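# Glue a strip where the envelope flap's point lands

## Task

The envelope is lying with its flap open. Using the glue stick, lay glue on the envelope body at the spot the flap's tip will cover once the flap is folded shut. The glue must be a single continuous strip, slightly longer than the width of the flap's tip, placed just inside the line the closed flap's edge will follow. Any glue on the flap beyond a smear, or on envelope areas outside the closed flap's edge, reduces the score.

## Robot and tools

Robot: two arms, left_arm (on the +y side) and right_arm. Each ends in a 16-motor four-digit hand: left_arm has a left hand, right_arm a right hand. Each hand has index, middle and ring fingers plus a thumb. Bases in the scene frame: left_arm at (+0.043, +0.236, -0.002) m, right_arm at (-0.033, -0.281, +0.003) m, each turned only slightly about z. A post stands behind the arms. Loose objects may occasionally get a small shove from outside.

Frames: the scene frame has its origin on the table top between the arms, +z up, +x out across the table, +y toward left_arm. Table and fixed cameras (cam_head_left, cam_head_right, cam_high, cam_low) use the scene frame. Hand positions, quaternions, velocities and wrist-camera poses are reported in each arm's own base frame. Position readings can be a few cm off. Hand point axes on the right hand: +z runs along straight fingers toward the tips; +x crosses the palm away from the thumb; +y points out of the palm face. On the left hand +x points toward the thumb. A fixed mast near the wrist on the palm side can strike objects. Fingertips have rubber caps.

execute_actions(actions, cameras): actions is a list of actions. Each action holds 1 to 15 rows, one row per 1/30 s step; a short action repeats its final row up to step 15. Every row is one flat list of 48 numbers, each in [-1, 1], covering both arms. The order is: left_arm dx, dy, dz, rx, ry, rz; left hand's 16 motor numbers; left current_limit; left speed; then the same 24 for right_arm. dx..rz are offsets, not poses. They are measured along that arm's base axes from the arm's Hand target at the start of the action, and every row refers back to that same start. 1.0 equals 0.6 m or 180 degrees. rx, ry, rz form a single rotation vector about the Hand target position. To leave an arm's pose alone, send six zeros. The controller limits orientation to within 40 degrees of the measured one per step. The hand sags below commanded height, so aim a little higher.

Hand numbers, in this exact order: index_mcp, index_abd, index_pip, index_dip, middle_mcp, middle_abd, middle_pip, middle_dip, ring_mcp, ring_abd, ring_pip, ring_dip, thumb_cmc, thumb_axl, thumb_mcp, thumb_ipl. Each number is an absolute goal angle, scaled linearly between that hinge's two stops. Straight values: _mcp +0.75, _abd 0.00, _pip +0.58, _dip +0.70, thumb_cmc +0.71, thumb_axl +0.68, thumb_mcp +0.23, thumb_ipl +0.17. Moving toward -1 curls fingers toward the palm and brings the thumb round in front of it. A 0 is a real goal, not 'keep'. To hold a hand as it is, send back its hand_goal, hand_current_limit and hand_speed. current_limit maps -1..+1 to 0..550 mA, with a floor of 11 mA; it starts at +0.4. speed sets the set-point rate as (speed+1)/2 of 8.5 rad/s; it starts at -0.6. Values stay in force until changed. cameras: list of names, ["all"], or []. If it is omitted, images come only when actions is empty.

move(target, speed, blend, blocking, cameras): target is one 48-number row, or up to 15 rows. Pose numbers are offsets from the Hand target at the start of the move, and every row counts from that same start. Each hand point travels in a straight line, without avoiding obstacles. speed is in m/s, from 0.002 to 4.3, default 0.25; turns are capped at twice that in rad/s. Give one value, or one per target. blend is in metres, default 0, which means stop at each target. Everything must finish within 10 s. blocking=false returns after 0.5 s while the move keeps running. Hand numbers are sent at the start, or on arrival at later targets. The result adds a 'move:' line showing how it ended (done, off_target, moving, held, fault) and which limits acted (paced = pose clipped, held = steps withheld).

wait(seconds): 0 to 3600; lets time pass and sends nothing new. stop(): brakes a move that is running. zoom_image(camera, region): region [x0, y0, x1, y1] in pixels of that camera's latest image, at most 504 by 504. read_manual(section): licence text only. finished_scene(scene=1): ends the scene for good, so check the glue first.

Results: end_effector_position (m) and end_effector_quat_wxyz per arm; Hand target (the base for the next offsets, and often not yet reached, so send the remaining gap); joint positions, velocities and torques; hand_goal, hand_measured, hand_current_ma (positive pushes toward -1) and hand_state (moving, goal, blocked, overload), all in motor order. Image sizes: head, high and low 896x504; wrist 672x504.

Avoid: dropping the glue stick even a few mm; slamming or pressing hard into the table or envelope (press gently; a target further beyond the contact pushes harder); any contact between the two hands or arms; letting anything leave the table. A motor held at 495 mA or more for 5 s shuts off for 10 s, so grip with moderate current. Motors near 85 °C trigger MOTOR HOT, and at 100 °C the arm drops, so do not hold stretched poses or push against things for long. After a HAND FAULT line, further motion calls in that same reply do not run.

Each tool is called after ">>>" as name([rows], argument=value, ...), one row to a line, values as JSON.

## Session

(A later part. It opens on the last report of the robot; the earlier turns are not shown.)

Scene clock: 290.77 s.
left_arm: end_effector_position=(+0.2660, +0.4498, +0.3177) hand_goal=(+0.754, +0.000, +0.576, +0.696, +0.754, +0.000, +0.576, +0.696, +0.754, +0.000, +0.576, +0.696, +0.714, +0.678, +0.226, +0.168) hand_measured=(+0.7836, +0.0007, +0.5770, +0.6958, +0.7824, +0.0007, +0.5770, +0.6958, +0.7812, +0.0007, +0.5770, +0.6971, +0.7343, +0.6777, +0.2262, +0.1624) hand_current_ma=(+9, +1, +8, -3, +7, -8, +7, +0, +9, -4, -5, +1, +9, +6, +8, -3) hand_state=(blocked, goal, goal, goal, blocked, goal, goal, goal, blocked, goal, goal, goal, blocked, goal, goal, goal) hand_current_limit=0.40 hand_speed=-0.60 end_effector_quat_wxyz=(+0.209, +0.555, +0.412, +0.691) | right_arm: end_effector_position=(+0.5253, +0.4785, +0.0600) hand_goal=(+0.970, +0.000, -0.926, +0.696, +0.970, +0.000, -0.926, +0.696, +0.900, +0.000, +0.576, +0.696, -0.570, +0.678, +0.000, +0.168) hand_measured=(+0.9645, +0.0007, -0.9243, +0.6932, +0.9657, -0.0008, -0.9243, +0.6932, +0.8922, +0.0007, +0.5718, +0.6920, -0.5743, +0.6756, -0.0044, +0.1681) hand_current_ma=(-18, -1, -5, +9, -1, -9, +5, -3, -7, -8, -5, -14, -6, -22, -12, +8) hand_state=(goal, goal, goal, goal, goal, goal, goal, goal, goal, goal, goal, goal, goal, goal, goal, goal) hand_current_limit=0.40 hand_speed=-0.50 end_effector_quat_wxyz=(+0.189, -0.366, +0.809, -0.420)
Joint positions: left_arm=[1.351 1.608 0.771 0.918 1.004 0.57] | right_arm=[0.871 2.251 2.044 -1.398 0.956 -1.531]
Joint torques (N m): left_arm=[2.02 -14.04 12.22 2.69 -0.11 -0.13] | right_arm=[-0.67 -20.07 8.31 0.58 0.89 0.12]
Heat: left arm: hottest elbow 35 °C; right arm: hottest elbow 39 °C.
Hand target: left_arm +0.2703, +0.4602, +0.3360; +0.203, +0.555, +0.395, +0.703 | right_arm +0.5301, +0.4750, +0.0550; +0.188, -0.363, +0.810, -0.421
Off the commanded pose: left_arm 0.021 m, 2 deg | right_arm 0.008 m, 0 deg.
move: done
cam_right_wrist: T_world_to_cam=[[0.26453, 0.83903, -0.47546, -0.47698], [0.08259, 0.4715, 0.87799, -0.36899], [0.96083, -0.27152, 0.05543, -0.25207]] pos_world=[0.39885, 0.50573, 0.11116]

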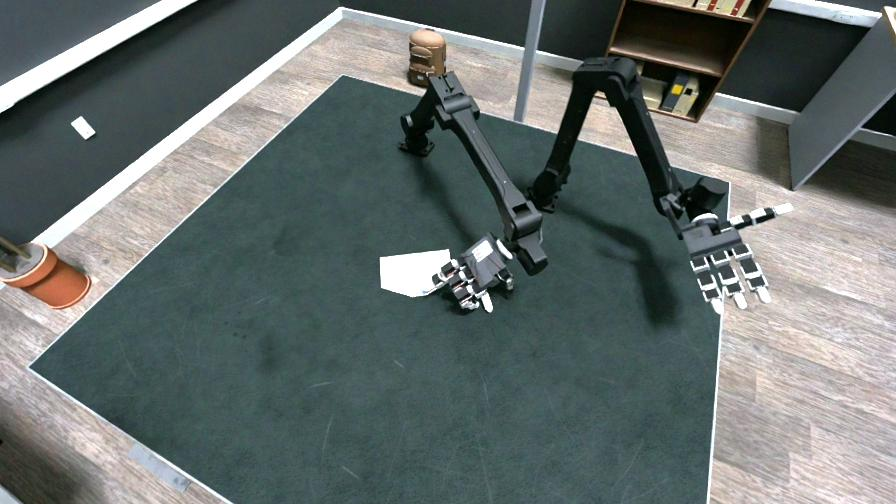

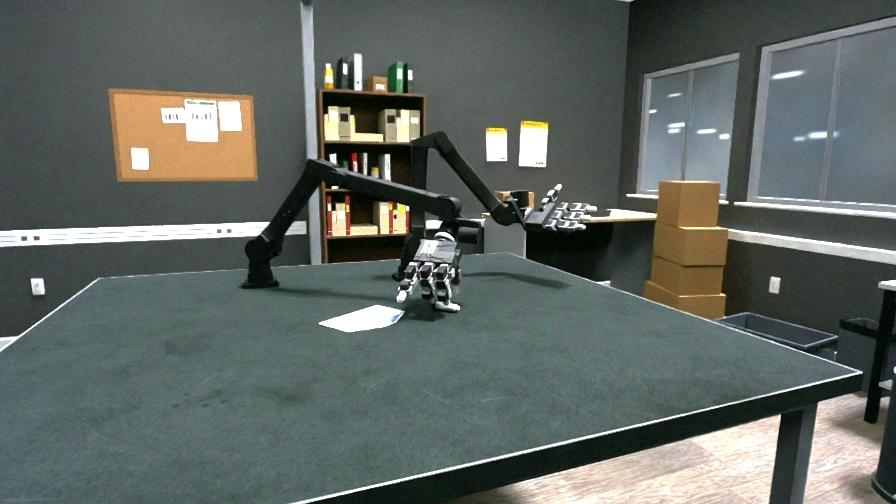

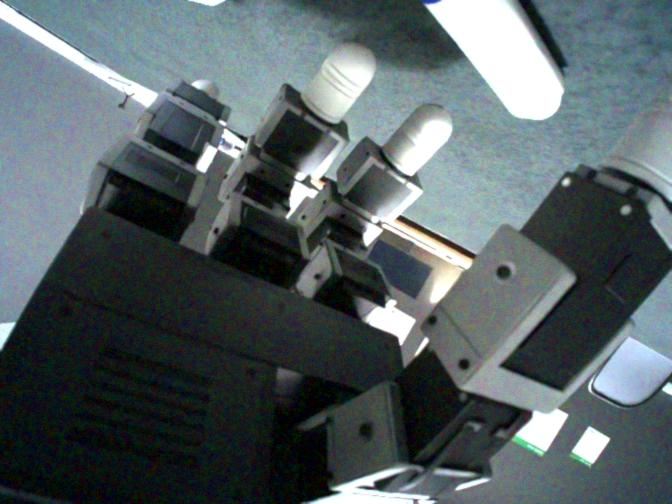

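>>> move([
  [0, 0, 0, 0, 0, 0, 0.754, 0, 0.576, 0.696, 0.754, 0, 0.576, 0.696, 0.754, 0, 0.576, 0.696, 0.714, 0.678, 0.226, 0.168, 0.4, -0.6, 0.0037, -0.0258, -0.025, 0, 0, 0, 0.97, 0, -0.927, 0.696, 0.97, 0, -0.927, 0.696, 0.90, 0, 0.576, 0.696, -0.571, 0.678, 0.0, 0.168, 0.4, -0.5],
], speed=0.05, cameras=["cam_low","cam_right_wrist"])

>>> zoom_image(camera="cam_right_wrist", region=[280, 0, 672, 294])

>>> zoom_image(camera="cam_low", region=[380, 240, 500, 330])

Scene clock: 312.27 s.
left_arm: end_effector_position=(+0.2660, +0.4498, +0.3177) hand_goal=(+0.754, +0.000, +0.576, +0.696, +0.754, +0.000, +0.576, +0.696, +0.754, +0.000, +0.576, +0.696, +0.714, +0.678, +0.226, +0.168) hand_measured=(+0.7836, -0.0008, +0.5770, +0.6958, +0.7824, -0.0008, +0.5770, +0.6958, +0.7812, -0.0008, +0.5770, +0.6958, +0.7355, +0.6767, +0.2262, +0.1624) hand_current_ma=(+4, +1, -1, -4, +15, -9, +8, +3, +11, -11, -5, +3, +16, +7, +10, -8) hand_state=(blocked, goal, goal, goal, blocked, goal, goal, goal, blocked, goal, goal, goal, blocked, goal, goal, goal) hand_current_limit=0.40 hand_speed=-0.60 end_effector_quat_wxyz=(+0.209, +0.555, +0.412, +0.691) | right_arm: end_effector_position=(+0.5288, +0.4626, +0.0315) hand_goal=(+0.970, +0.000, -0.926, +0.696, +0.970, +0.000, -0.926, +0.696, +0.900, +0.000, +0.576, +0.696, -0.570, +0.678, +0.000, +0.168) hand_measured=(+0.9585, +0.0007, -0.9384, +0.6894, +0.9657, +0.0007, -0.9230, +0.6932, +0.8922, +0.0007, +0.5731, +0.6920, -0.5730, +0.6746, -0.0054, +0.1681) hand_current_ma=(-32, -2, -51, -5, -3, +1, +5, -8, -12, -20, -6, -11, -16, -12, -16, +4) hand_state=(goal, goal, goal, goal, goal, goal, goal, goal, goal, goal, goal, goal, goal, goal, goal, goal) hand_current_limit=0.40 hand_speed=-0.50 end_effector_quat_wxyz=(+0.182, -0.366, +0.808, -0.423)
Joint positions: left_arm=[1.351 1.608 0.771 0.918 1.004 0.57] | right_arm=[0.852 2.251 1.967 -1.317 0.957 -1.554]
Joint torques (N m): left_arm=[1.96 -14.04 12.22 2.7 -0.11 -0.13] | right_arm=[-0.38 -21.83 7.58 0.81 0.86 0.05]
Heat: left arm: hottest elbow 35 °C; right arm: hottest elbow 36 °C.
Hand target: left_arm +0.2703, +0.4602, +0.3360; +0.203, +0.555, +0.395, +0.703 | right_arm +0.5322, +0.4597, +0.0401; +0.188, -0.363, +0.810, -0.421
Off the commanded pose: left_arm 0.021 m, 2 deg | right_arm 0.010 m, 1 deg.
move: done
cam_right_wrist: T_world_to_cam=[[0.26462, 0.83191, -0.48774, -0.47441], [0.09277, 0.48147, 0.87154, -0.34653], [0.95988, -0.27588, 0.05023, -0.25551]] pos_world=[0.40294, 0.49102, 0.08346]

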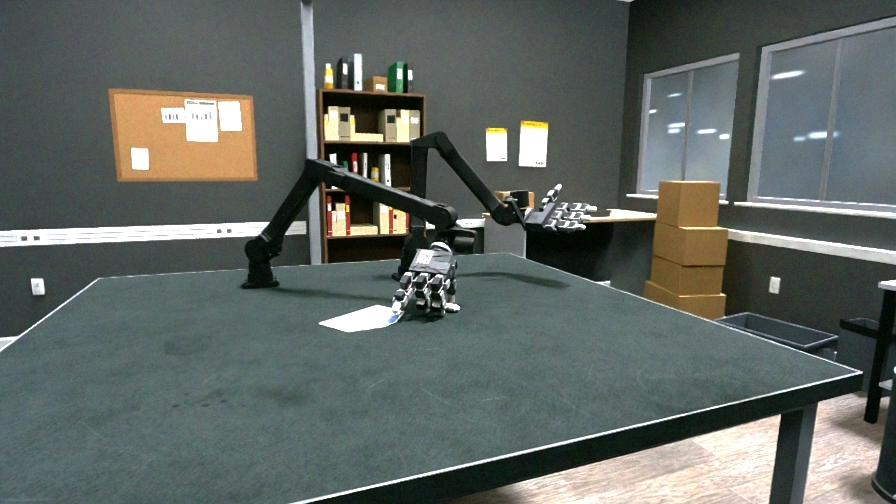

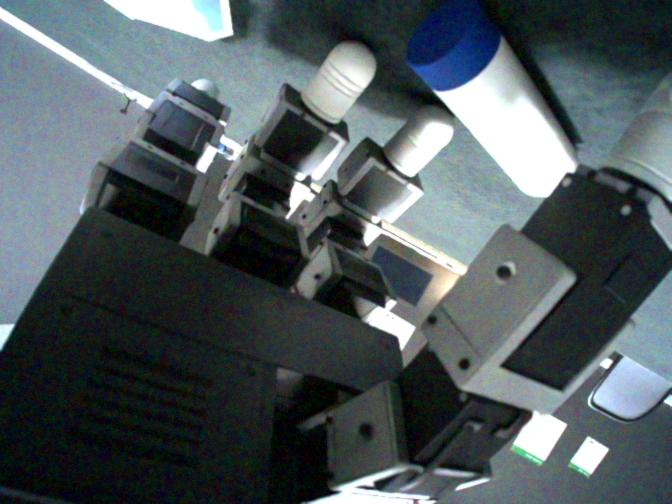

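Scaled by 1.286 from the camera's image (finer frame: 960x720).

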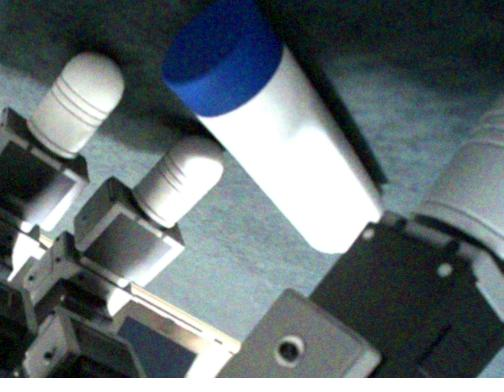

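Scaled by 4.200.

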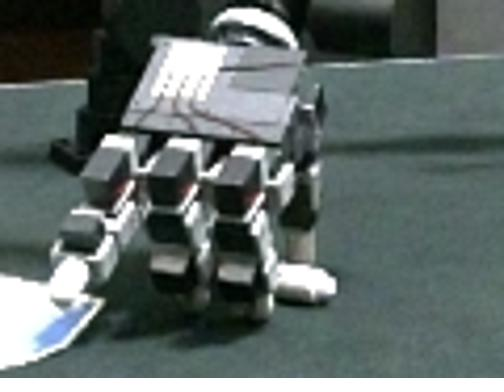

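>>> move([
  [0, 0, 0, 0, 0, 0, 0.754, 0, 0.576, 0.696, 0.754, 0, 0.576, 0.696, 0.754, 0, 0.576, 0.696, 0.714, 0.678, 0.226, 0.168, 0.4, -0.6, 0.0033, 0.0037, 0.0133, 0, 0, -0.033, 0.97, 0, -0.927, 0.696, 0.97, 0, -0.927, 0.696, 1.0, 0, 0.85, 0.696, -0.571, 0.678, 0.0, 0.168, 0.4, -0.5],
], speed=0.05, cameras=["cam_low","cam_right_wrist"])

>>> zoom_image(camera="cam_right_wrist", region=[280, 0, 672, 294])

>>> zoom_image(camera="cam_low", region=[380, 240, 500, 330])

Scene clock: 333.37 s.
left_arm: end_effector_position=(+0.2660, +0.4498, +0.3177) hand_goal=(+0.754, +0.000, +0.576, +0.696, +0.754, +0.000, +0.576, +0.696, +0.754, +0.000, +0.576, +0.696, +0.714, +0.678, +0.226, +0.168) hand_measured=(+0.7836, +0.0007, +0.5770, +0.6958, +0.7812, +0.0007, +0.5770, +0.6971, +0.7812, +0.0007, +0.5770, +0.6958, +0.7343, +0.6777, +0.2252, +0.1624) hand_current_ma=(+5, +3, +7, -1, +11, -7, +3, -2, +2, -7, +2, -1, +11, +4, +5, -5) hand_state=(blocked, goal, goal, goal, blocked, goal, goal, goal, blocked, goal, goal, goal, blocked, goal, goal, goal) hand_current_limit=0.40 hand_speed=-0.60 end_effector_quat_wxyz=(+0.209, +0.555, +0.412, +0.691) | right_arm: end_effector_position=(+0.5224, +0.4518, +0.0373) hand_goal=(+0.970, +0.000, -0.926, +0.696, +0.970, +0.000, -0.926, +0.696, +1.000, +0.000, +0.850, +0.696, -0.570, +0.678, +0.000, +0.168) hand_measured=(+0.9573, +0.0007, -0.9243, +0.6932, +0.9657, +0.0007, -0.9230, +0.6932, +0.9826, +0.0021, +0.8477, +0.6920, -0.5718, +0.6756, -0.0044, +0.1681) hand_current_ma=(-37, +6, -16, +5, +1, +4, +1, +2, -35, -8, -1, -19, -4, -24, -17, +6) hand_state=(goal, goal, goal, goal, goal, goal, goal, goal, goal, goal, goal, goal, goal, goal, goal, goal) hand_current_limit=0.40 hand_speed=-0.50 end_effector_quat_wxyz=(+0.154, -0.332, +0.821, -0.438)
Joint positions: left_arm=[1.351 1.608 0.771 0.918 1.004 0.57] | right_arm=[0.852 2.284 2.038 -1.511 0.953 -1.39]
Joint torques (N m): left_arm=[1.96 -14.04 12.21 2.67 -0.11 -0.13] | right_arm=[-0.09 -19.19 12.41 -0.29 0.67 0.19]
Motor temperatures (°C): left_arm=[26 31 35 24 23 23] | right_arm=[28 34 35 28 25 23]
Heat: left arm: hottest elbow 35 °C; right arm: hottest elbow 35 °C.
Hand target: left_arm +0.2703, +0.4602, +0.3360; +0.203, +0.555, +0.395, +0.703 | right_arm +0.5342, +0.4618, +0.0478; +0.166, -0.320, +0.827, -0.431
Off the commanded pose: left_arm 0.021 m, 2 deg | right_arm 0.019 m, 2 deg.
move: off_target (right_arm)
cam_right_wrist: T_world_to_cam=[[0.33637, 0.79317, -0.50768, -0.48026], [0.14732, 0.48813, 0.86025, -0.37692], [0.93014, -0.36415, 0.04735, -0.19708]] pos_world=[0.40039, 0.49315, 0.08976]

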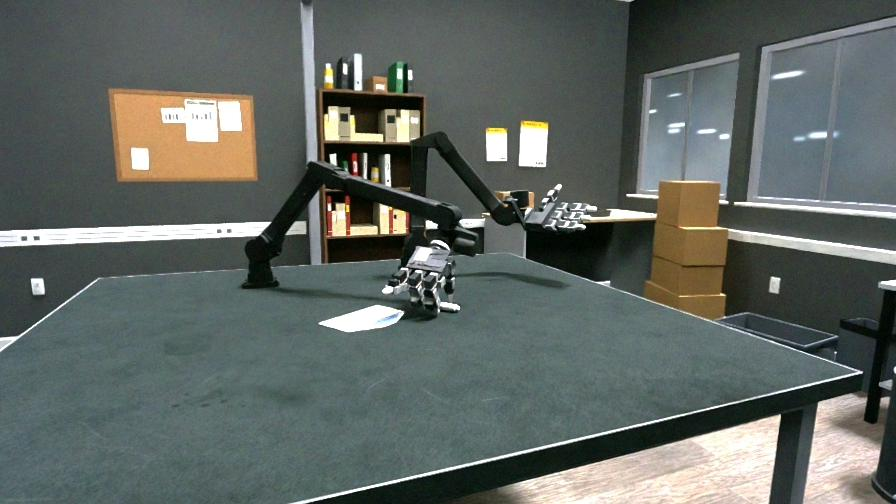

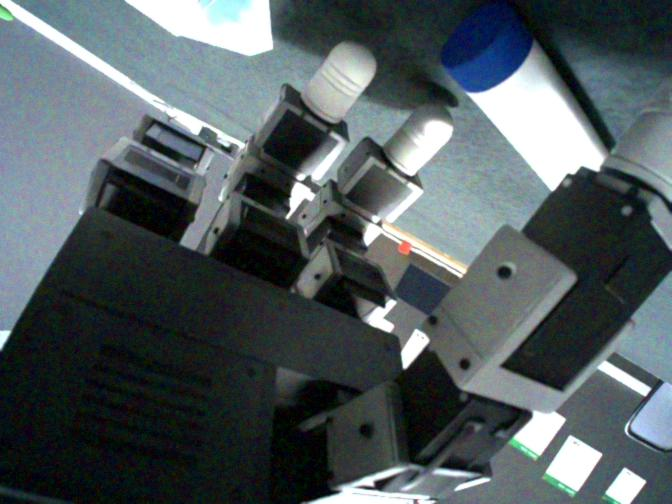

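Scaled by 1.286 from the camera's image (finer frame: 960x720).

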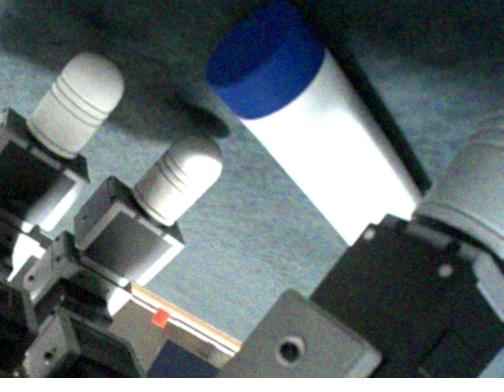

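Scaled by 4.200.

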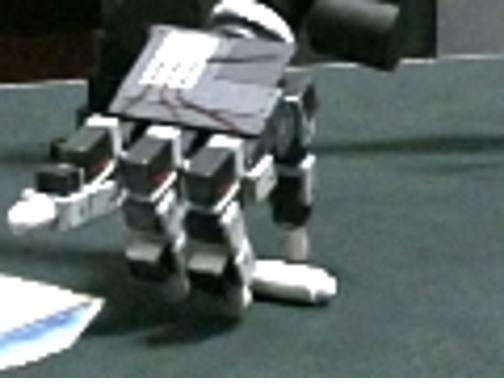

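>>> move([
  [0, 0, 0, 0, 0, 0, 0.754, 0, 0.576, 0.696, 0.754, 0, 0.576, 0.696, 0.754, 0, 0.576, 0.696, 0.714, 0.678, 0.226, 0.168, 0.4, -0.6, 0.0105, 0.0233, 0.0, 0, 0, 0, 0.97, 0, -0.927, 0.696, 0.97, 0, -0.927, 0.696, 1.0, 0, 0.85, 0.696, -0.571, 0.678, 0.0, 0.168, 0.4, -0.5],
], speed=0.05, cameras=["cam_low","cam_right_wrist"])

>>> zoom_image(camera="cam_right_wrist", region=[280, 0, 672, 294])

Scene clock: 343.73 s.
left_arm: end_effector_position=(+0.2660, +0.4498, +0.3177) hand_goal=(+0.754, +0.000, +0.576, +0.696, +0.754, +0.000, +0.576, +0.696, +0.754, +0.000, +0.576, +0.696, +0.714, +0.678, +0.226, +0.168) hand_measured=(+0.7836, +0.0007, +0.5770, +0.6958, +0.7824, -0.0008, +0.5770, +0.6958, +0.7812, +0.0007, +0.5770, +0.6958, +0.7343, +0.6777, +0.2262, +0.1624) hand_current_ma=(+11, +3, +5, -2, +9, -10, +9, -1, +10, -10, -4, +0, +5, +12, +13, -8) hand_state=(blocked, goal, goal, goal, blocked, goal, goal, goal, blocked, goal, goal, goal, blocked, goal, goal, goal) hand_current_limit=0.40 hand_speed=-0.60 end_effector_quat_wxyz=(+0.209, +0.555, +0.412, +0.691) | right_arm: end_effector_position=(+0.5323, +0.4631, +0.0372) hand_goal=(+0.970, +0.000, -0.926, +0.696, +0.970, +0.000, -0.926, +0.696, +1.000, +0.000, +0.850, +0.696, -0.570, +0.678, +0.000, +0.168) hand_measured=(+0.9573, +0.0007, -0.9243, +0.6920, +0.9657, +0.0021, -0.9243, +0.6920, +0.9814, +0.0021, +0.8477, +0.6920, -0.5718, +0.6756, -0.0054, +0.1681) hand_current_ma=(-36, +3, -14, +0, -10, -20, +7, +2, -37, -6, +1, -8, -1, -8, -10, +12) hand_state=(goal, goal, goal, goal, goal, goal, goal, goal, goal, goal, goal, goal, goal, goal, goal, goal) hand_current_limit=0.40 hand_speed=-0.50 end_effector_quat_wxyz=(+0.152, -0.329, +0.822, -0.438)
Joint positions: left_arm=[1.351 1.608 0.771 0.918 1.004 0.57] | right_arm=[0.852 2.337 2.134 -1.563 0.952 -1.379]
Joint torques (N m): left_arm=[1.96 -14.04 12.22 2.69 -0.11 -0.13] | right_arm=[0.21 -19.72 12.51 -0.38 0.66 0.19]
Heat: left arm: hottest elbow 35 °C; right arm: hottest elbow 35 °C.
Hand target: left_arm +0.2703, +0.4602, +0.3360; +0.203, +0.555, +0.395, +0.703 | right_arm +0.5405, +0.4759, +0.0480; +0.166, -0.320, +0.827, -0.431
Off the commanded pose: left_arm 0.021 m, 2 deg | right_arm 0.018 m, 2 deg.
move: off_target (right_arm)
cam_right_wrist: T_world_to_cam=[[0.34153, 0.79104, -0.50755, -0.49433], [0.15032, 0.48709, 0.86032, -0.38481], [0.92777, -0.37012, 0.04745, -0.19812]] pos_world=[0.41048, 0.50514, 0.08956]

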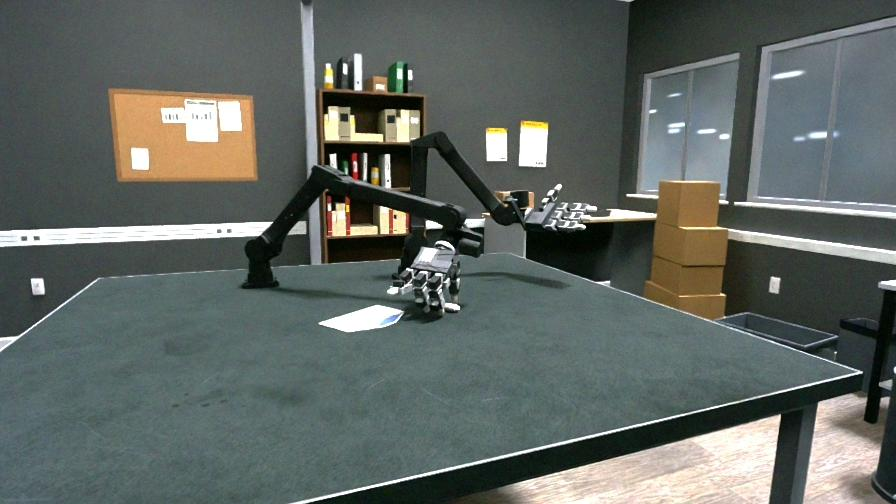

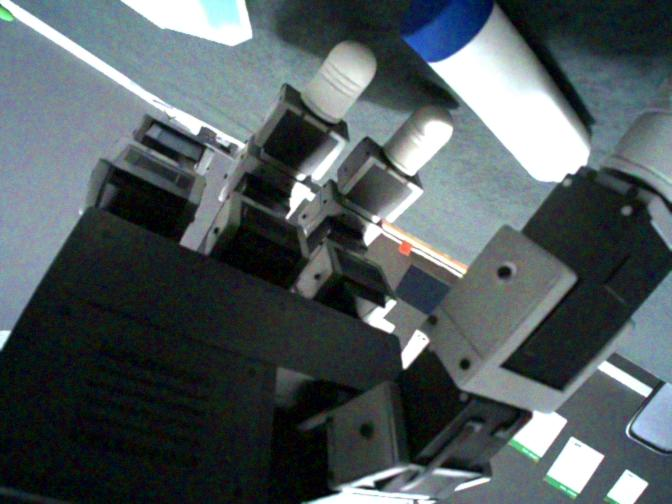

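Scaled by 1.286 from the camera's image (finer frame: 960x720).

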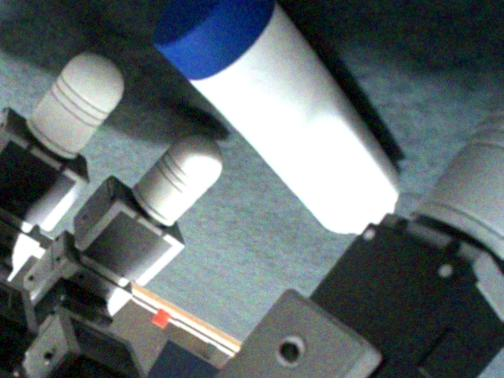

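>>> move([
  [0, 0, 0, 0, 0, 0, 0.754, 0, 0.576, 0.696, 0.754, 0, 0.576, 0.696, 0.754, 0, 0.576, 0.696, 0.714, 0.678, 0.226, 0.168, 0.4, -0.6, 0, 0, 0, 0, 0, 0, 0.753, 0, -0.927, 0.696, 0.753, 0, -0.927, 0.696, 1.0, 0, 0.85, 0.696, -0.571, 0.678, -0.2, 0.168, 0.3, -0.85],
], speed=0.05, cameras=["cam_low","cam_right_wrist"])

>>> zoom_image(camera="cam_right_wrist", region=[280, 0, 672, 294])

Scene clock: 350.60 s.
left_arm: end_effector_position=(+0.2660, +0.4498, +0.3177) hand_goal=(+0.754, +0.000, +0.576, +0.696, +0.754, +0.000, +0.576, +0.696, +0.754, +0.000, +0.576, +0.696, +0.714, +0.678, +0.226, +0.168) hand_measured=(+0.7824, -0.0008, +0.5770, +0.6958, +0.7812, -0.0008, +0.5770, +0.6958, +0.7812, -0.0008, +0.5770, +0.6958, +0.7355, +0.6777, +0.2262, +0.1624) hand_current_ma=(+16, +0, +5, -3, +6, -11, +7, +5, +15, -5, -5, -3, +8, +7, +12, -5) hand_state=(blocked, goal, goal, goal, blocked, goal, goal, goal, blocked, goal, goal, goal, blocked, goal, goal, goal) hand_current_limit=0.40 hand_speed=-0.60 end_effector_quat_wxyz=(+0.209, +0.555, +0.412, +0.691) | right_arm: end_effector_position=(+0.5322, +0.4631, +0.0372) hand_goal=(+0.754, +0.000, -0.926, +0.696, +0.754, +0.000, -0.926, +0.696, +1.000, +0.000, +0.850, +0.696, -0.570, +0.678, -0.200, +0.168) hand_measured=(+0.7474, +0.0007, -0.9243, +0.6932, +0.7486, +0.0007, -0.9230, +0.6920, +0.9814, +0.0021, +0.8477, +0.6932, -0.5730, +0.6756, -0.1984, +0.1700) hand_current_ma=(-17, +4, -6, +7, +1, -11, +4, -7, -41, -6, +0, -9, -3, -11, -3, +14) hand_state=(goal, goal, goal, goal, goal, goal, goal, goal, goal, goal, goal, goal, goal, goal, goal, goal) hand_current_limit=0.30 hand_speed=-0.85 end_effector_quat_wxyz=(+0.152, -0.329, +0.822, -0.438)
Joint positions: left_arm=[1.351 1.608 0.771 0.918 1.004 0.57] | right_arm=[0.852 2.337 2.134 -1.563 0.952 -1.378]
Joint torques (N m): left_arm=[2.02 -14.04 12.21 2.69 -0.11 -0.13] | right_arm=[0.26 -19.72 12.62 -0.38 0.67 0.2]
Heat: left arm: hottest elbow 35 °C; right arm: hottest elbow 35 °C.
Hand target: left_arm +0.2703, +0.4602, +0.3360; +0.203, +0.555, +0.395, +0.703 | right_arm +0.5405, +0.4758, +0.0481; +0.166, -0.320, +0.827, -0.431
Off the commanded pose: left_arm 0.021 m, 2 deg | right_arm 0.019 m, 2 deg.
move: done
cam_right_wrist: T_world_to_cam=[[0.34192, 0.79106, -0.50726, -0.49447], [0.15063, 0.48667, 0.8605, -0.38483], [0.92758, -0.37063, 0.04724, -0.19777]] pos_world=[0.41048, 0.50514, 0.08966]

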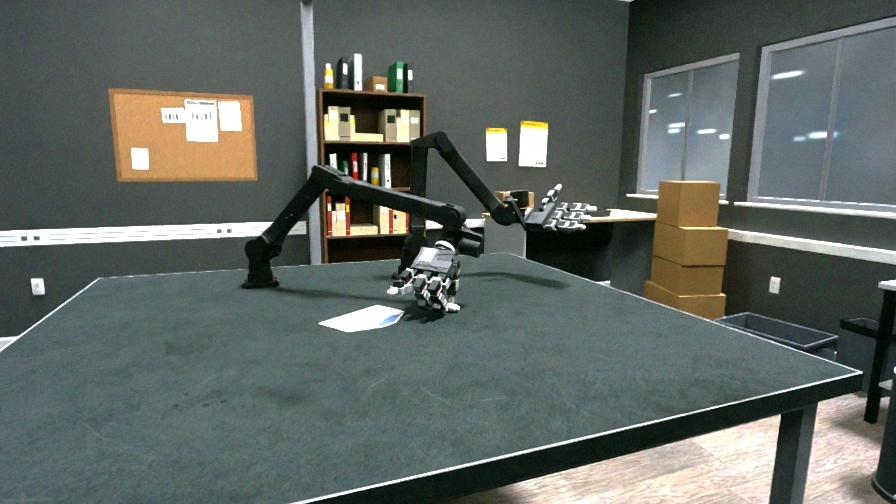

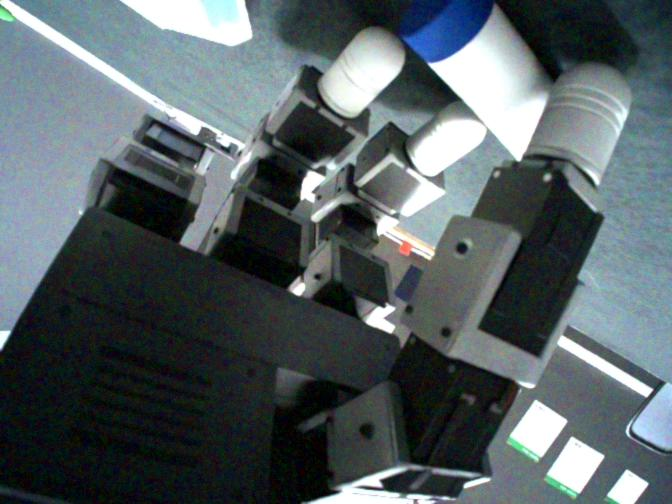

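Scaled by 1.286 from the camera's image (finer frame: 960x720).

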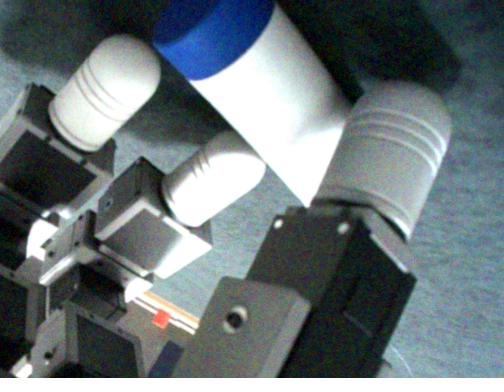

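>>> move([
  [0, 0, 0, 0, 0, 0, 0.754, 0, 0.576, 0.696, 0.754, 0, 0.576, 0.696, 0.754, 0, 0.576, 0.696, 0.714, 0.678, 0.226, 0.168, 0.4, -0.6, 0, 0, 0, 0, 0, 0, 0.62, 0, -0.927, 0.696, 0.62, 0, -0.927, 0.696, 1.0, 0, 0.85, 0.696, -0.571, 0.678, -0.33, 0.168, 0.3, -0.88],
], speed=0.05, cameras=["cam_low","cam_right_wrist","cam_high"])

>>> zoom_image(camera="cam_right_wrist", region=[280, 0, 672, 294])

>>> zoom_image(camera="cam_high", region=[400, 220, 540, 330])

Scene clock: 358.07 s.
left_arm: end_effector_position=(+0.2660, +0.4498, +0.3177) hand_goal=(+0.754, +0.000, +0.576, +0.696, +0.754, +0.000, +0.576, +0.696, +0.754, +0.000, +0.576, +0.696, +0.714, +0.678, +0.226, +0.168) hand_measured=(+0.7824, -0.0008, +0.5770, +0.6958, +0.7824, +0.0007, +0.5770, +0.6958, +0.7812, +0.0007, +0.5770, +0.6958, +0.7343, +0.6767, +0.2262, +0.1624) hand_current_ma=(+13, +3, +8, -1, +5, -5, +8, +3, +9, -11, -7, -4, +1, +2, +12, -9) hand_state=(blocked, goal, goal, goal, blocked, goal, goal, goal, blocked, goal, goal, goal, blocked, goal, goal, goal) hand_current_limit=0.40 hand_speed=-0.60 end_effector_quat_wxyz=(+0.209, +0.555, +0.412, +0.691) | right_arm: end_effector_position=(+0.5323, +0.4632, +0.0376) hand_goal=(+0.620, +0.000, -0.926, +0.696, +0.620, +0.000, -0.926, +0.696, +1.000, +0.000, +0.850, +0.696, -0.570, +0.678, -0.330, +0.168) hand_measured=(+0.6546, +0.0007, -0.9166, +0.6996, +0.6244, +0.0007, -0.9217, +0.6996, +0.9814, +0.0021, +0.8477, +0.6920, -0.5743, +0.6756, -0.2686, +0.1805) hand_current_ma=(+92, +7, +10, +15, +14, -4, +7, +20, -36, -6, -6, -20, -5, -18, +252, +46) hand_state=(blocked, goal, goal, goal, goal, goal, goal, goal, goal, goal, goal, goal, goal, goal, blocked, goal) hand_current_limit=0.30 hand_speed=-0.88 end_effector_quat_wxyz=(+0.152, -0.329, +0.823, -0.438)
Joint positions: left_arm=[1.351 1.608 0.771 0.918 1.004 0.57] | right_arm=[0.852 2.337 2.136 -1.564 0.951 -1.378]
Joint torques (N m): left_arm=[2.02 -13.98 12.21 2.69 -0.11 -0.13] | right_arm=[0.5 -19.6 12.59 -0.35 0.66 0.19]
Heat: left arm: hottest elbow 35 °C; right arm: hottest elbow 35 °C.
Hand target: left_arm +0.2703, +0.4602, +0.3360; +0.203, +0.555, +0.395, +0.703 | right_arm +0.5404, +0.4758, +0.0480; +0.166, -0.320, +0.827, -0.431
Off the commanded pose: left_arm 0.021 m, 2 deg | right_arm 0.018 m, 2 deg.
move: done
cam_right_wrist: T_world_to_cam=[[0.34245, 0.79124, -0.50663, -0.49482], [0.15065, 0.48601, 0.86087, -0.38499], [0.92738, -0.37113, 0.04723, -0.19747]] pos_world=[0.41058, 0.50534, 0.09006]
Images, in order (width x height): cam_high 896x504, cam_low 896x504, cam_right_wrist 672x504.

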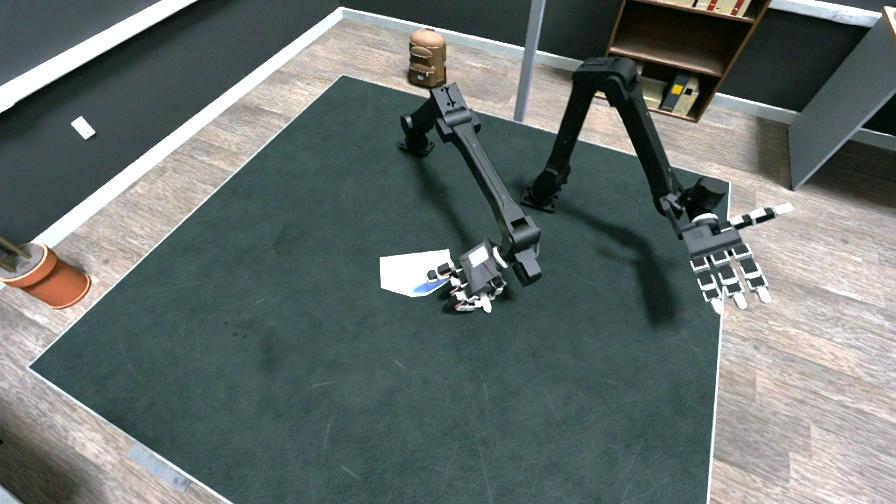

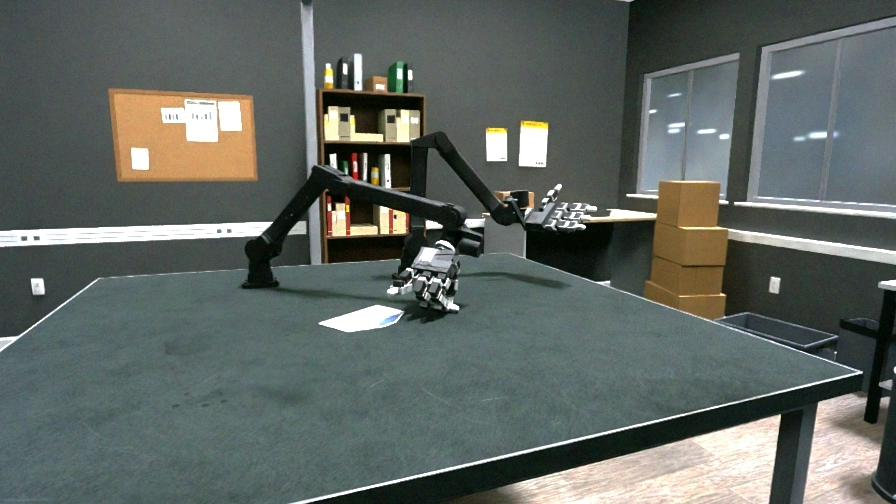

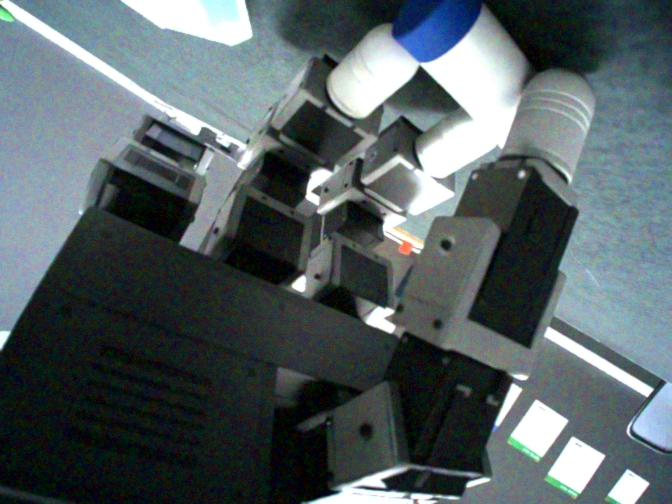

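Scaled by 1.286 from the camera's image (finer frame: 960x720).

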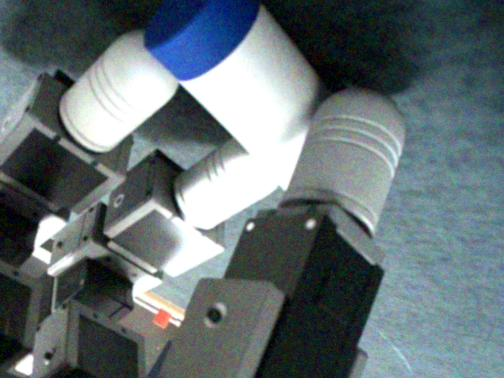

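Scaled by 3.600.

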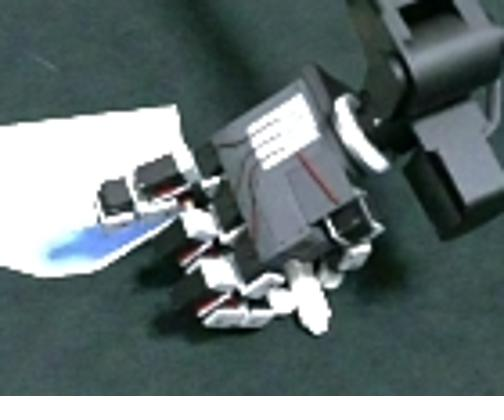

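>>> move([
  [0, 0, 0, 0, 0, 0, 0.754, 0, 0.576, 0.696, 0.754, 0, 0.576, 0.696, 0.754, 0, 0.576, 0.696, 0.714, 0.678, 0.226, 0.168, 0.4, -0.6, 0, 0, 0, 0, 0, 0, 0.53, 0, -0.95, 0.6, 0.58, 0, -0.94, 0.65, 1.0, 0, 0.85, 0.696, -0.571, 0.678, -0.42, 0.12, 0.3, -0.88],
], speed=0.05, cameras=["cam_right_wrist"])

>>> zoom_image(camera="cam_right_wrist", region=[280, 0, 672, 294])

Scene clock: 363.30 s.
left_arm: end_effector_position=(+0.2660, +0.4498, +0.3177) hand_goal=(+0.754, +0.000, +0.576, +0.696, +0.754, +0.000, +0.576, +0.696, +0.754, +0.000, +0.576, +0.696, +0.714, +0.678, +0.226, +0.168) hand_measured=(+0.7824, +0.0007, +0.5770, +0.6958, +0.7812, -0.0008, +0.5770, +0.6958, +0.7812, +0.0007, +0.5770, +0.6958, +0.7343, +0.6767, +0.2262, +0.1624) hand_current_ma=(+8, +0, +8, -7, +4, -10, +2, +4, +6, -9, -12, +3, +12, +2, +6, -5) hand_state=(blocked, goal, goal, goal, blocked, goal, goal, goal, blocked, goal, goal, goal, blocked, goal, goal, goal) hand_current_limit=0.40 hand_speed=-0.60 end_effector_quat_wxyz=(+0.209, +0.555, +0.412, +0.691) | right_arm: end_effector_position=(+0.5322, +0.4631, +0.0363) hand_goal=(+0.530, +0.000, -0.950, +0.600, +0.580, +0.000, -0.940, +0.650, +1.000, +0.000, +0.850, +0.696, -0.570, +0.678, -0.420, +0.120) hand_measured=(+0.6558, +0.0007, -0.9166, +0.6372, +0.6063, +0.0007, -0.9217, +0.6614, +0.9814, +0.0021, +0.8477, +0.6920, -0.5693, +0.6746, -0.2617, +0.1824) hand_current_ma=(+348, +6, +81, +112, +90, -8, +48, +28, -44, -9, -8, -12, -2, -19, +354, +279) hand_state=(blocked, goal, blocked, blocked, blocked, goal, goal, goal, goal, goal, goal, goal, goal, goal, blocked, blocked) hand_current_limit=0.30 hand_speed=-0.88 end_effector_quat_wxyz=(+0.152, -0.329, +0.822, -0.439)
Joint positions: left_arm=[1.351 1.608 0.771 0.918 1.004 0.57] | right_arm=[0.852 2.339 2.136 -1.564 0.951 -1.378]
Joint torques (N m): left_arm=[2.02 -14.04 12.21 2.69 -0.11 -0.13] | right_arm=[0.32 -19.96 12.56 -0.38 0.68 0.2]
Heat: left arm: hottest elbow 35 °C; right arm: hottest elbow 36 °C.
Hand target: left_arm +0.2703, +0.4602, +0.3360; +0.203, +0.555, +0.395, +0.703 | right_arm +0.5404, +0.4758, +0.0480; +0.166, -0.320, +0.827, -0.431
Off the commanded pose: left_arm 0.021 m, 2 deg | right_arm 0.019 m, 2 deg.
move: done
cam_right_wrist: T_world_to_cam=[[0.34181, 0.79047, -0.50825, -0.49453], [0.15181, 0.48728, 0.85995, -0.38493], [0.92742, -0.3711, 0.04655, -0.19733]] pos_world=[0.41048, 0.50524, 0.08886]

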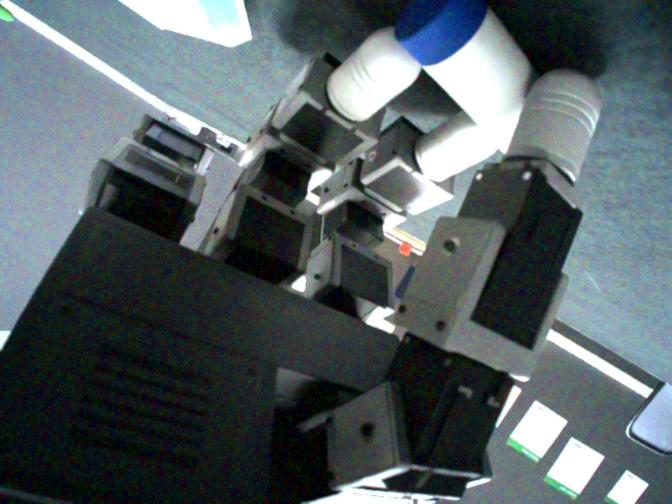

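Scaled by 1.286 from the camera's image (finer frame: 960x720).

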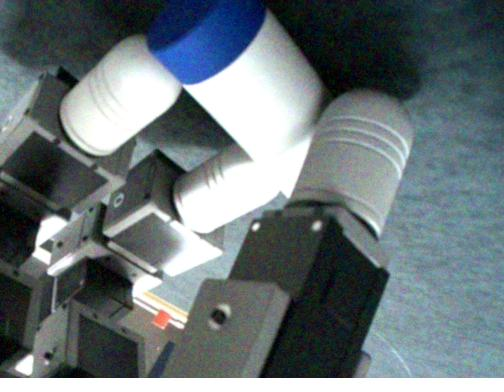

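>>> move([
  [0, 0, 0, 0, 0, 0, 0.754, 0, 0.576, 0.696, 0.754, 0, 0.576, 0.696, 0.754, 0, 0.576, 0.696, 0.714, 0.678, 0.226, 0.168, 0.4, -0.6, -0.01, -0.01, 0.1, 0, 0, 0, 0.53, 0, -0.95, 0.6, 0.58, 0, -0.94, 0.65, 1.0, 0, 0.85, 0.696, -0.571, 0.678, -0.42, 0.12, 0.3, -0.88],
], speed=0.08, cameras=["cam_right_wrist","cam_high","cam_low"])

>>> zoom_image(camera="cam_high", region=[400, 220, 540, 330])

>>> zoom_image(camera="cam_low", region=[380, 240, 500, 330])

Scene clock: 388.90 s.
left_arm: end_effector_position=(+0.2660, +0.4498, +0.3177) hand_goal=(+0.754, +0.000, +0.576, +0.696, +0.754, +0.000, +0.576, +0.696, +0.754, +0.000, +0.576, +0.696, +0.714, +0.678, +0.226, +0.168) hand_measured=(+0.7836, +0.0007, +0.5770, +0.6958, +0.7824, +0.0007, +0.5770, +0.6958, +0.7812, +0.0007, +0.5770, +0.6958, +0.7355, +0.6767, +0.2252, +0.1624) hand_current_ma=(+12, -3, +4, -4, +5, -2, +4, +7, +10, -11, -5, +1, +7, +2, +13, -10) hand_state=(blocked, goal, goal, goal, blocked, goal, goal, goal, blocked, goal, goal, goal, blocked, goal, goal, goal) hand_current_limit=0.40 hand_speed=-0.60 end_effector_quat_wxyz=(+0.209, +0.555, +0.412, +0.691) | right_arm: end_effector_position=(+0.5255, +0.4556, +0.0725) hand_goal=(+0.530, +0.000, -0.950, +0.600, +0.580, +0.000, -0.940, +0.650, +1.000, +0.000, +0.850, +0.696, -0.570, +0.678, -0.420, +0.120) hand_measured=(+0.6558, +0.0007, -0.9166, +0.6346, +0.6063, +0.0007, -0.9217, +0.6614, +0.9814, +0.0007, +0.8477, +0.6920, -0.5693, +0.6756, -0.2617, +0.1824) hand_current_ma=(+346, +12, +81, +102, +84, -14, +47, +20, -36, -9, -5, -12, +1, -25, +357, +291) hand_state=(blocked, goal, blocked, blocked, blocked, goal, goal, goal, goal, goal, goal, goal, goal, goal, blocked, blocked) hand_current_limit=0.30 hand_speed=-0.88 end_effector_quat_wxyz=(+0.137, -0.336, +0.818, -0.446)
Joint positions: left_arm=[1.351 1.608 0.771 0.918 1.004 0.57] | right_arm=[0.852 2.314 2.184 -1.675 0.951 -1.377]
Joint torques (N m): left_arm=[1.96 -14.04 12.23 2.67 -0.11 -0.13] | right_arm=[0.5 -22.71 12.75 -0.24 0.67 0.2]
Heat: left arm: hottest elbow 35 °C; right arm: hottest elbow 37 °C.
Hand target: left_arm +0.2703, +0.4602, +0.3360; +0.203, +0.555, +0.395, +0.703 | right_arm +0.5345, +0.4698, +0.1081; +0.166, -0.320, +0.827, -0.431
Off the commanded pose: left_arm 0.021 m, 2 deg | right_arm 0.039 m, 4 deg.
move: off_target (right_arm)
cam_right_wrist: T_world_to_cam=[[0.32941, 0.77618, -0.53762, -0.45283], [0.1725, 0.51035, 0.84249, -0.4316], [0.9283, -0.37026, 0.03423, -0.19557]] pos_world=[0.40517, 0.49933, 0.12686]
Images, in order (width x height): cam_high 896x504, cam_low 896x504, cam_right_wrist 672x504.

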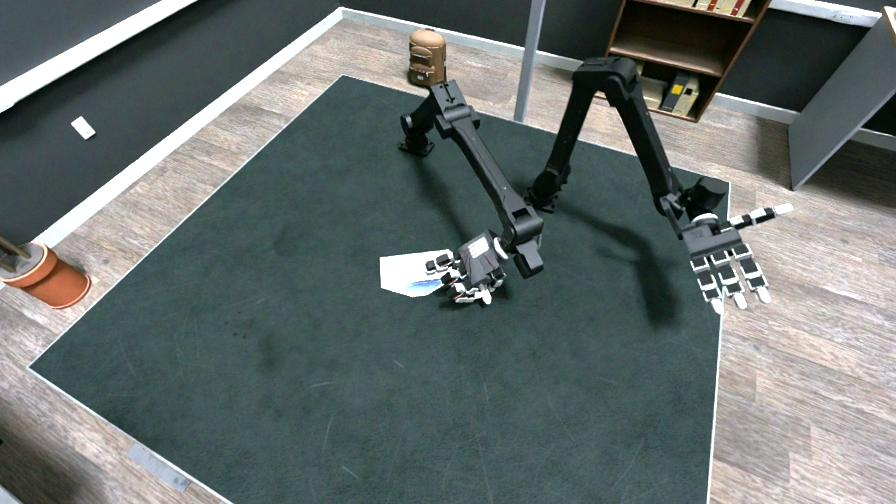

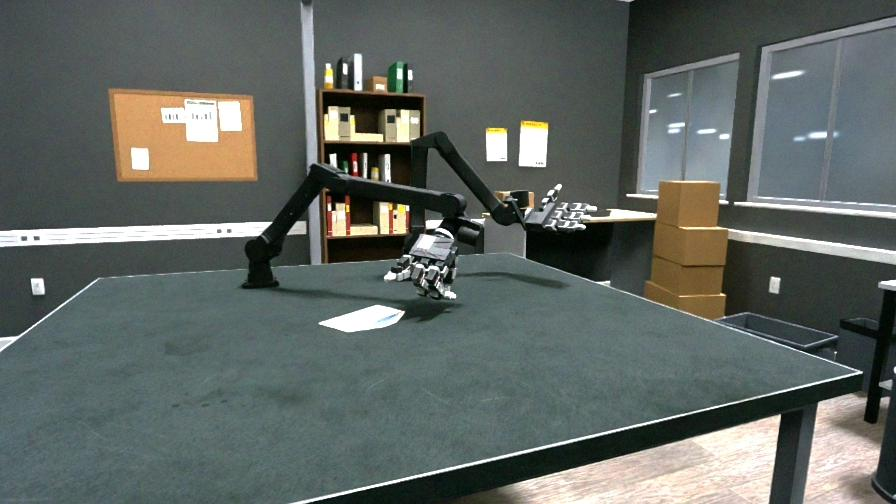

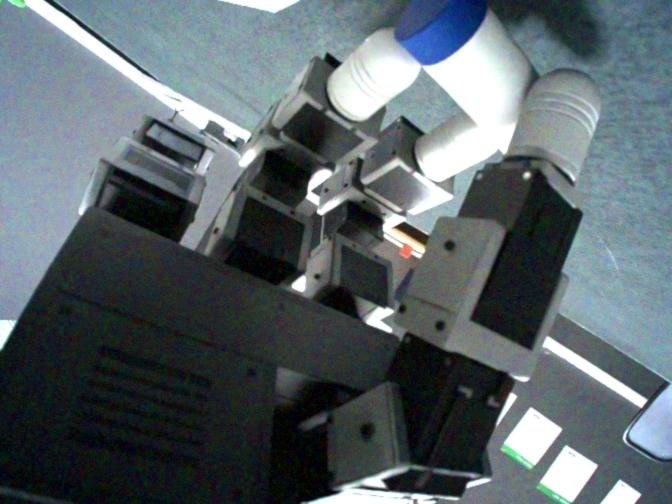

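Scaled by 3.600.

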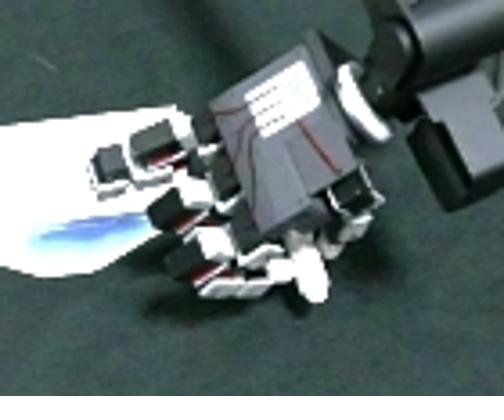

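Scaled by 4.200.

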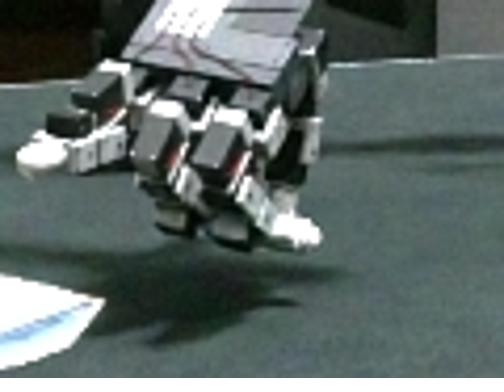

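>>> move([
  [0, 0, 0, 0, 0, 0, 0.754, 0, 0.576, 0.696, 0.754, 0, 0.576, 0.696, 0.754, 0, 0.576, 0.696, 0.714, 0.678, 0.226, 0.168, 0.4, -0.6, 0.004, -0.045, 0.226, 0.3252, -0.110, -0.2196, 0.53, 0, -0.95, 0.6, 0.58, 0, -0.94, 0.65, 1.0, 0, 0.85, 0.696, -0.571, 0.678, -0.42, 0.12, 0.3, -0.88],
], speed=0.25, cameras=["cam_right_wrist"])

Scene clock: 418.20 s.
left_arm: end_effector_position=(+0.2660, +0.4498, +0.3177) hand_goal=(+0.754, +0.000, +0.576, +0.696, +0.754, +0.000, +0.576, +0.696, +0.754, +0.000, +0.576, +0.696, +0.714, +0.678, +0.226, +0.168) hand_measured=(+0.7824, +0.0007, +0.5770, +0.6971, +0.7824, -0.0008, +0.5770, +0.6958, +0.7812, -0.0008, +0.5770, +0.6958, +0.7343, +0.6767, +0.2262, +0.1624) hand_current_ma=(+1, -1, +5, -5, +9, -5, +5, +5, +9, -3, -8, +5, +8, +8, +9, +0) hand_state=(blocked, goal, goal, goal, blocked, goal, goal, goal, blocked, goal, goal, goal, blocked, goal, goal, goal) hand_current_limit=0.40 hand_speed=-0.60 end_effector_quat_wxyz=(+0.209, +0.555, +0.412, +0.691) | right_arm: end_effector_position=(+0.5339, +0.4464, +0.2265) hand_goal=(+0.530, +0.000, -0.950, +0.600, +0.580, +0.000, -0.940, +0.650, +1.000, +0.000, +0.850, +0.696, -0.570, +0.678, -0.420, +0.120) hand_measured=(+0.6558, -0.0008, -0.9166, +0.6346, +0.6075, +0.0007, -0.9217, +0.6614, +0.9850, +0.0007, +0.8477, +0.6920, -0.5693, +0.6756, -0.2617, +0.1824) hand_current_ma=(+357, +1, +82, +103, +93, -10, +43, +32, -38, -7, -5, -21, -1, -12, +344, +281) hand_state=(blocked, goal, blocked, blocked, blocked, goal, goal, goal, goal, goal, goal, goal, goal, goal, blocked, blocked) hand_current_limit=0.30 hand_speed=-0.88 end_effector_quat_wxyz=(+0.271, +0.146, +0.949, -0.071)
Joint positions: left_arm=[1.351 1.608 0.771 0.918 1.004 0.57] | right_arm=[0.793 1.811 1.695 -1.229 0.526 -0.534]
Joint torques (N m): left_arm=[2.02 -14.04 12.22 2.7 -0.11 -0.13] | right_arm=[-0.26 -17.96 9.01 1.47 0.36 0.26]
Heat: left arm: hottest elbow 36 °C; right arm: hottest elbow 38 °C.
Hand target: left_arm +0.2703, +0.4602, +0.3360; +0.203, +0.555, +0.395, +0.703 | right_arm +0.5370, +0.4428, +0.2434; +0.280, +0.158, +0.945, -0.056
Off the commanded pose: left_arm 0.021 m, 2 deg | right_arm 0.018 m, 3 deg.
move: off_target (right_arm)
cam_right_wrist: T_world_to_cam=[[0.83066, 0.37442, 0.41207, -0.66904], [-0.20156, -0.48768, 0.84944, 0.0856], [0.51901, -0.78866, -0.32963, 0.27575]] pos_world=[0.42989, 0.50972, 0.29388]

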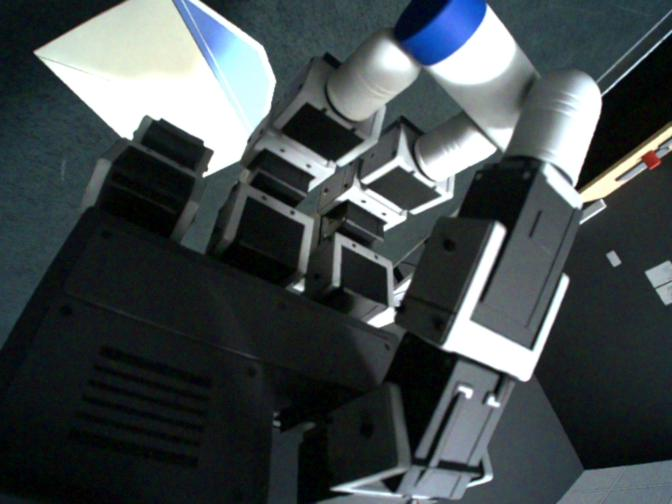

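>>> zoom_image(camera="cam_right_wrist", region=[0, 0, 320, 240])

Scaled by 1.575 from the camera's image (finer frame: 960x720).

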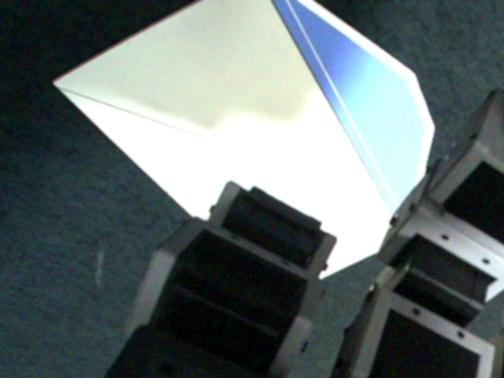

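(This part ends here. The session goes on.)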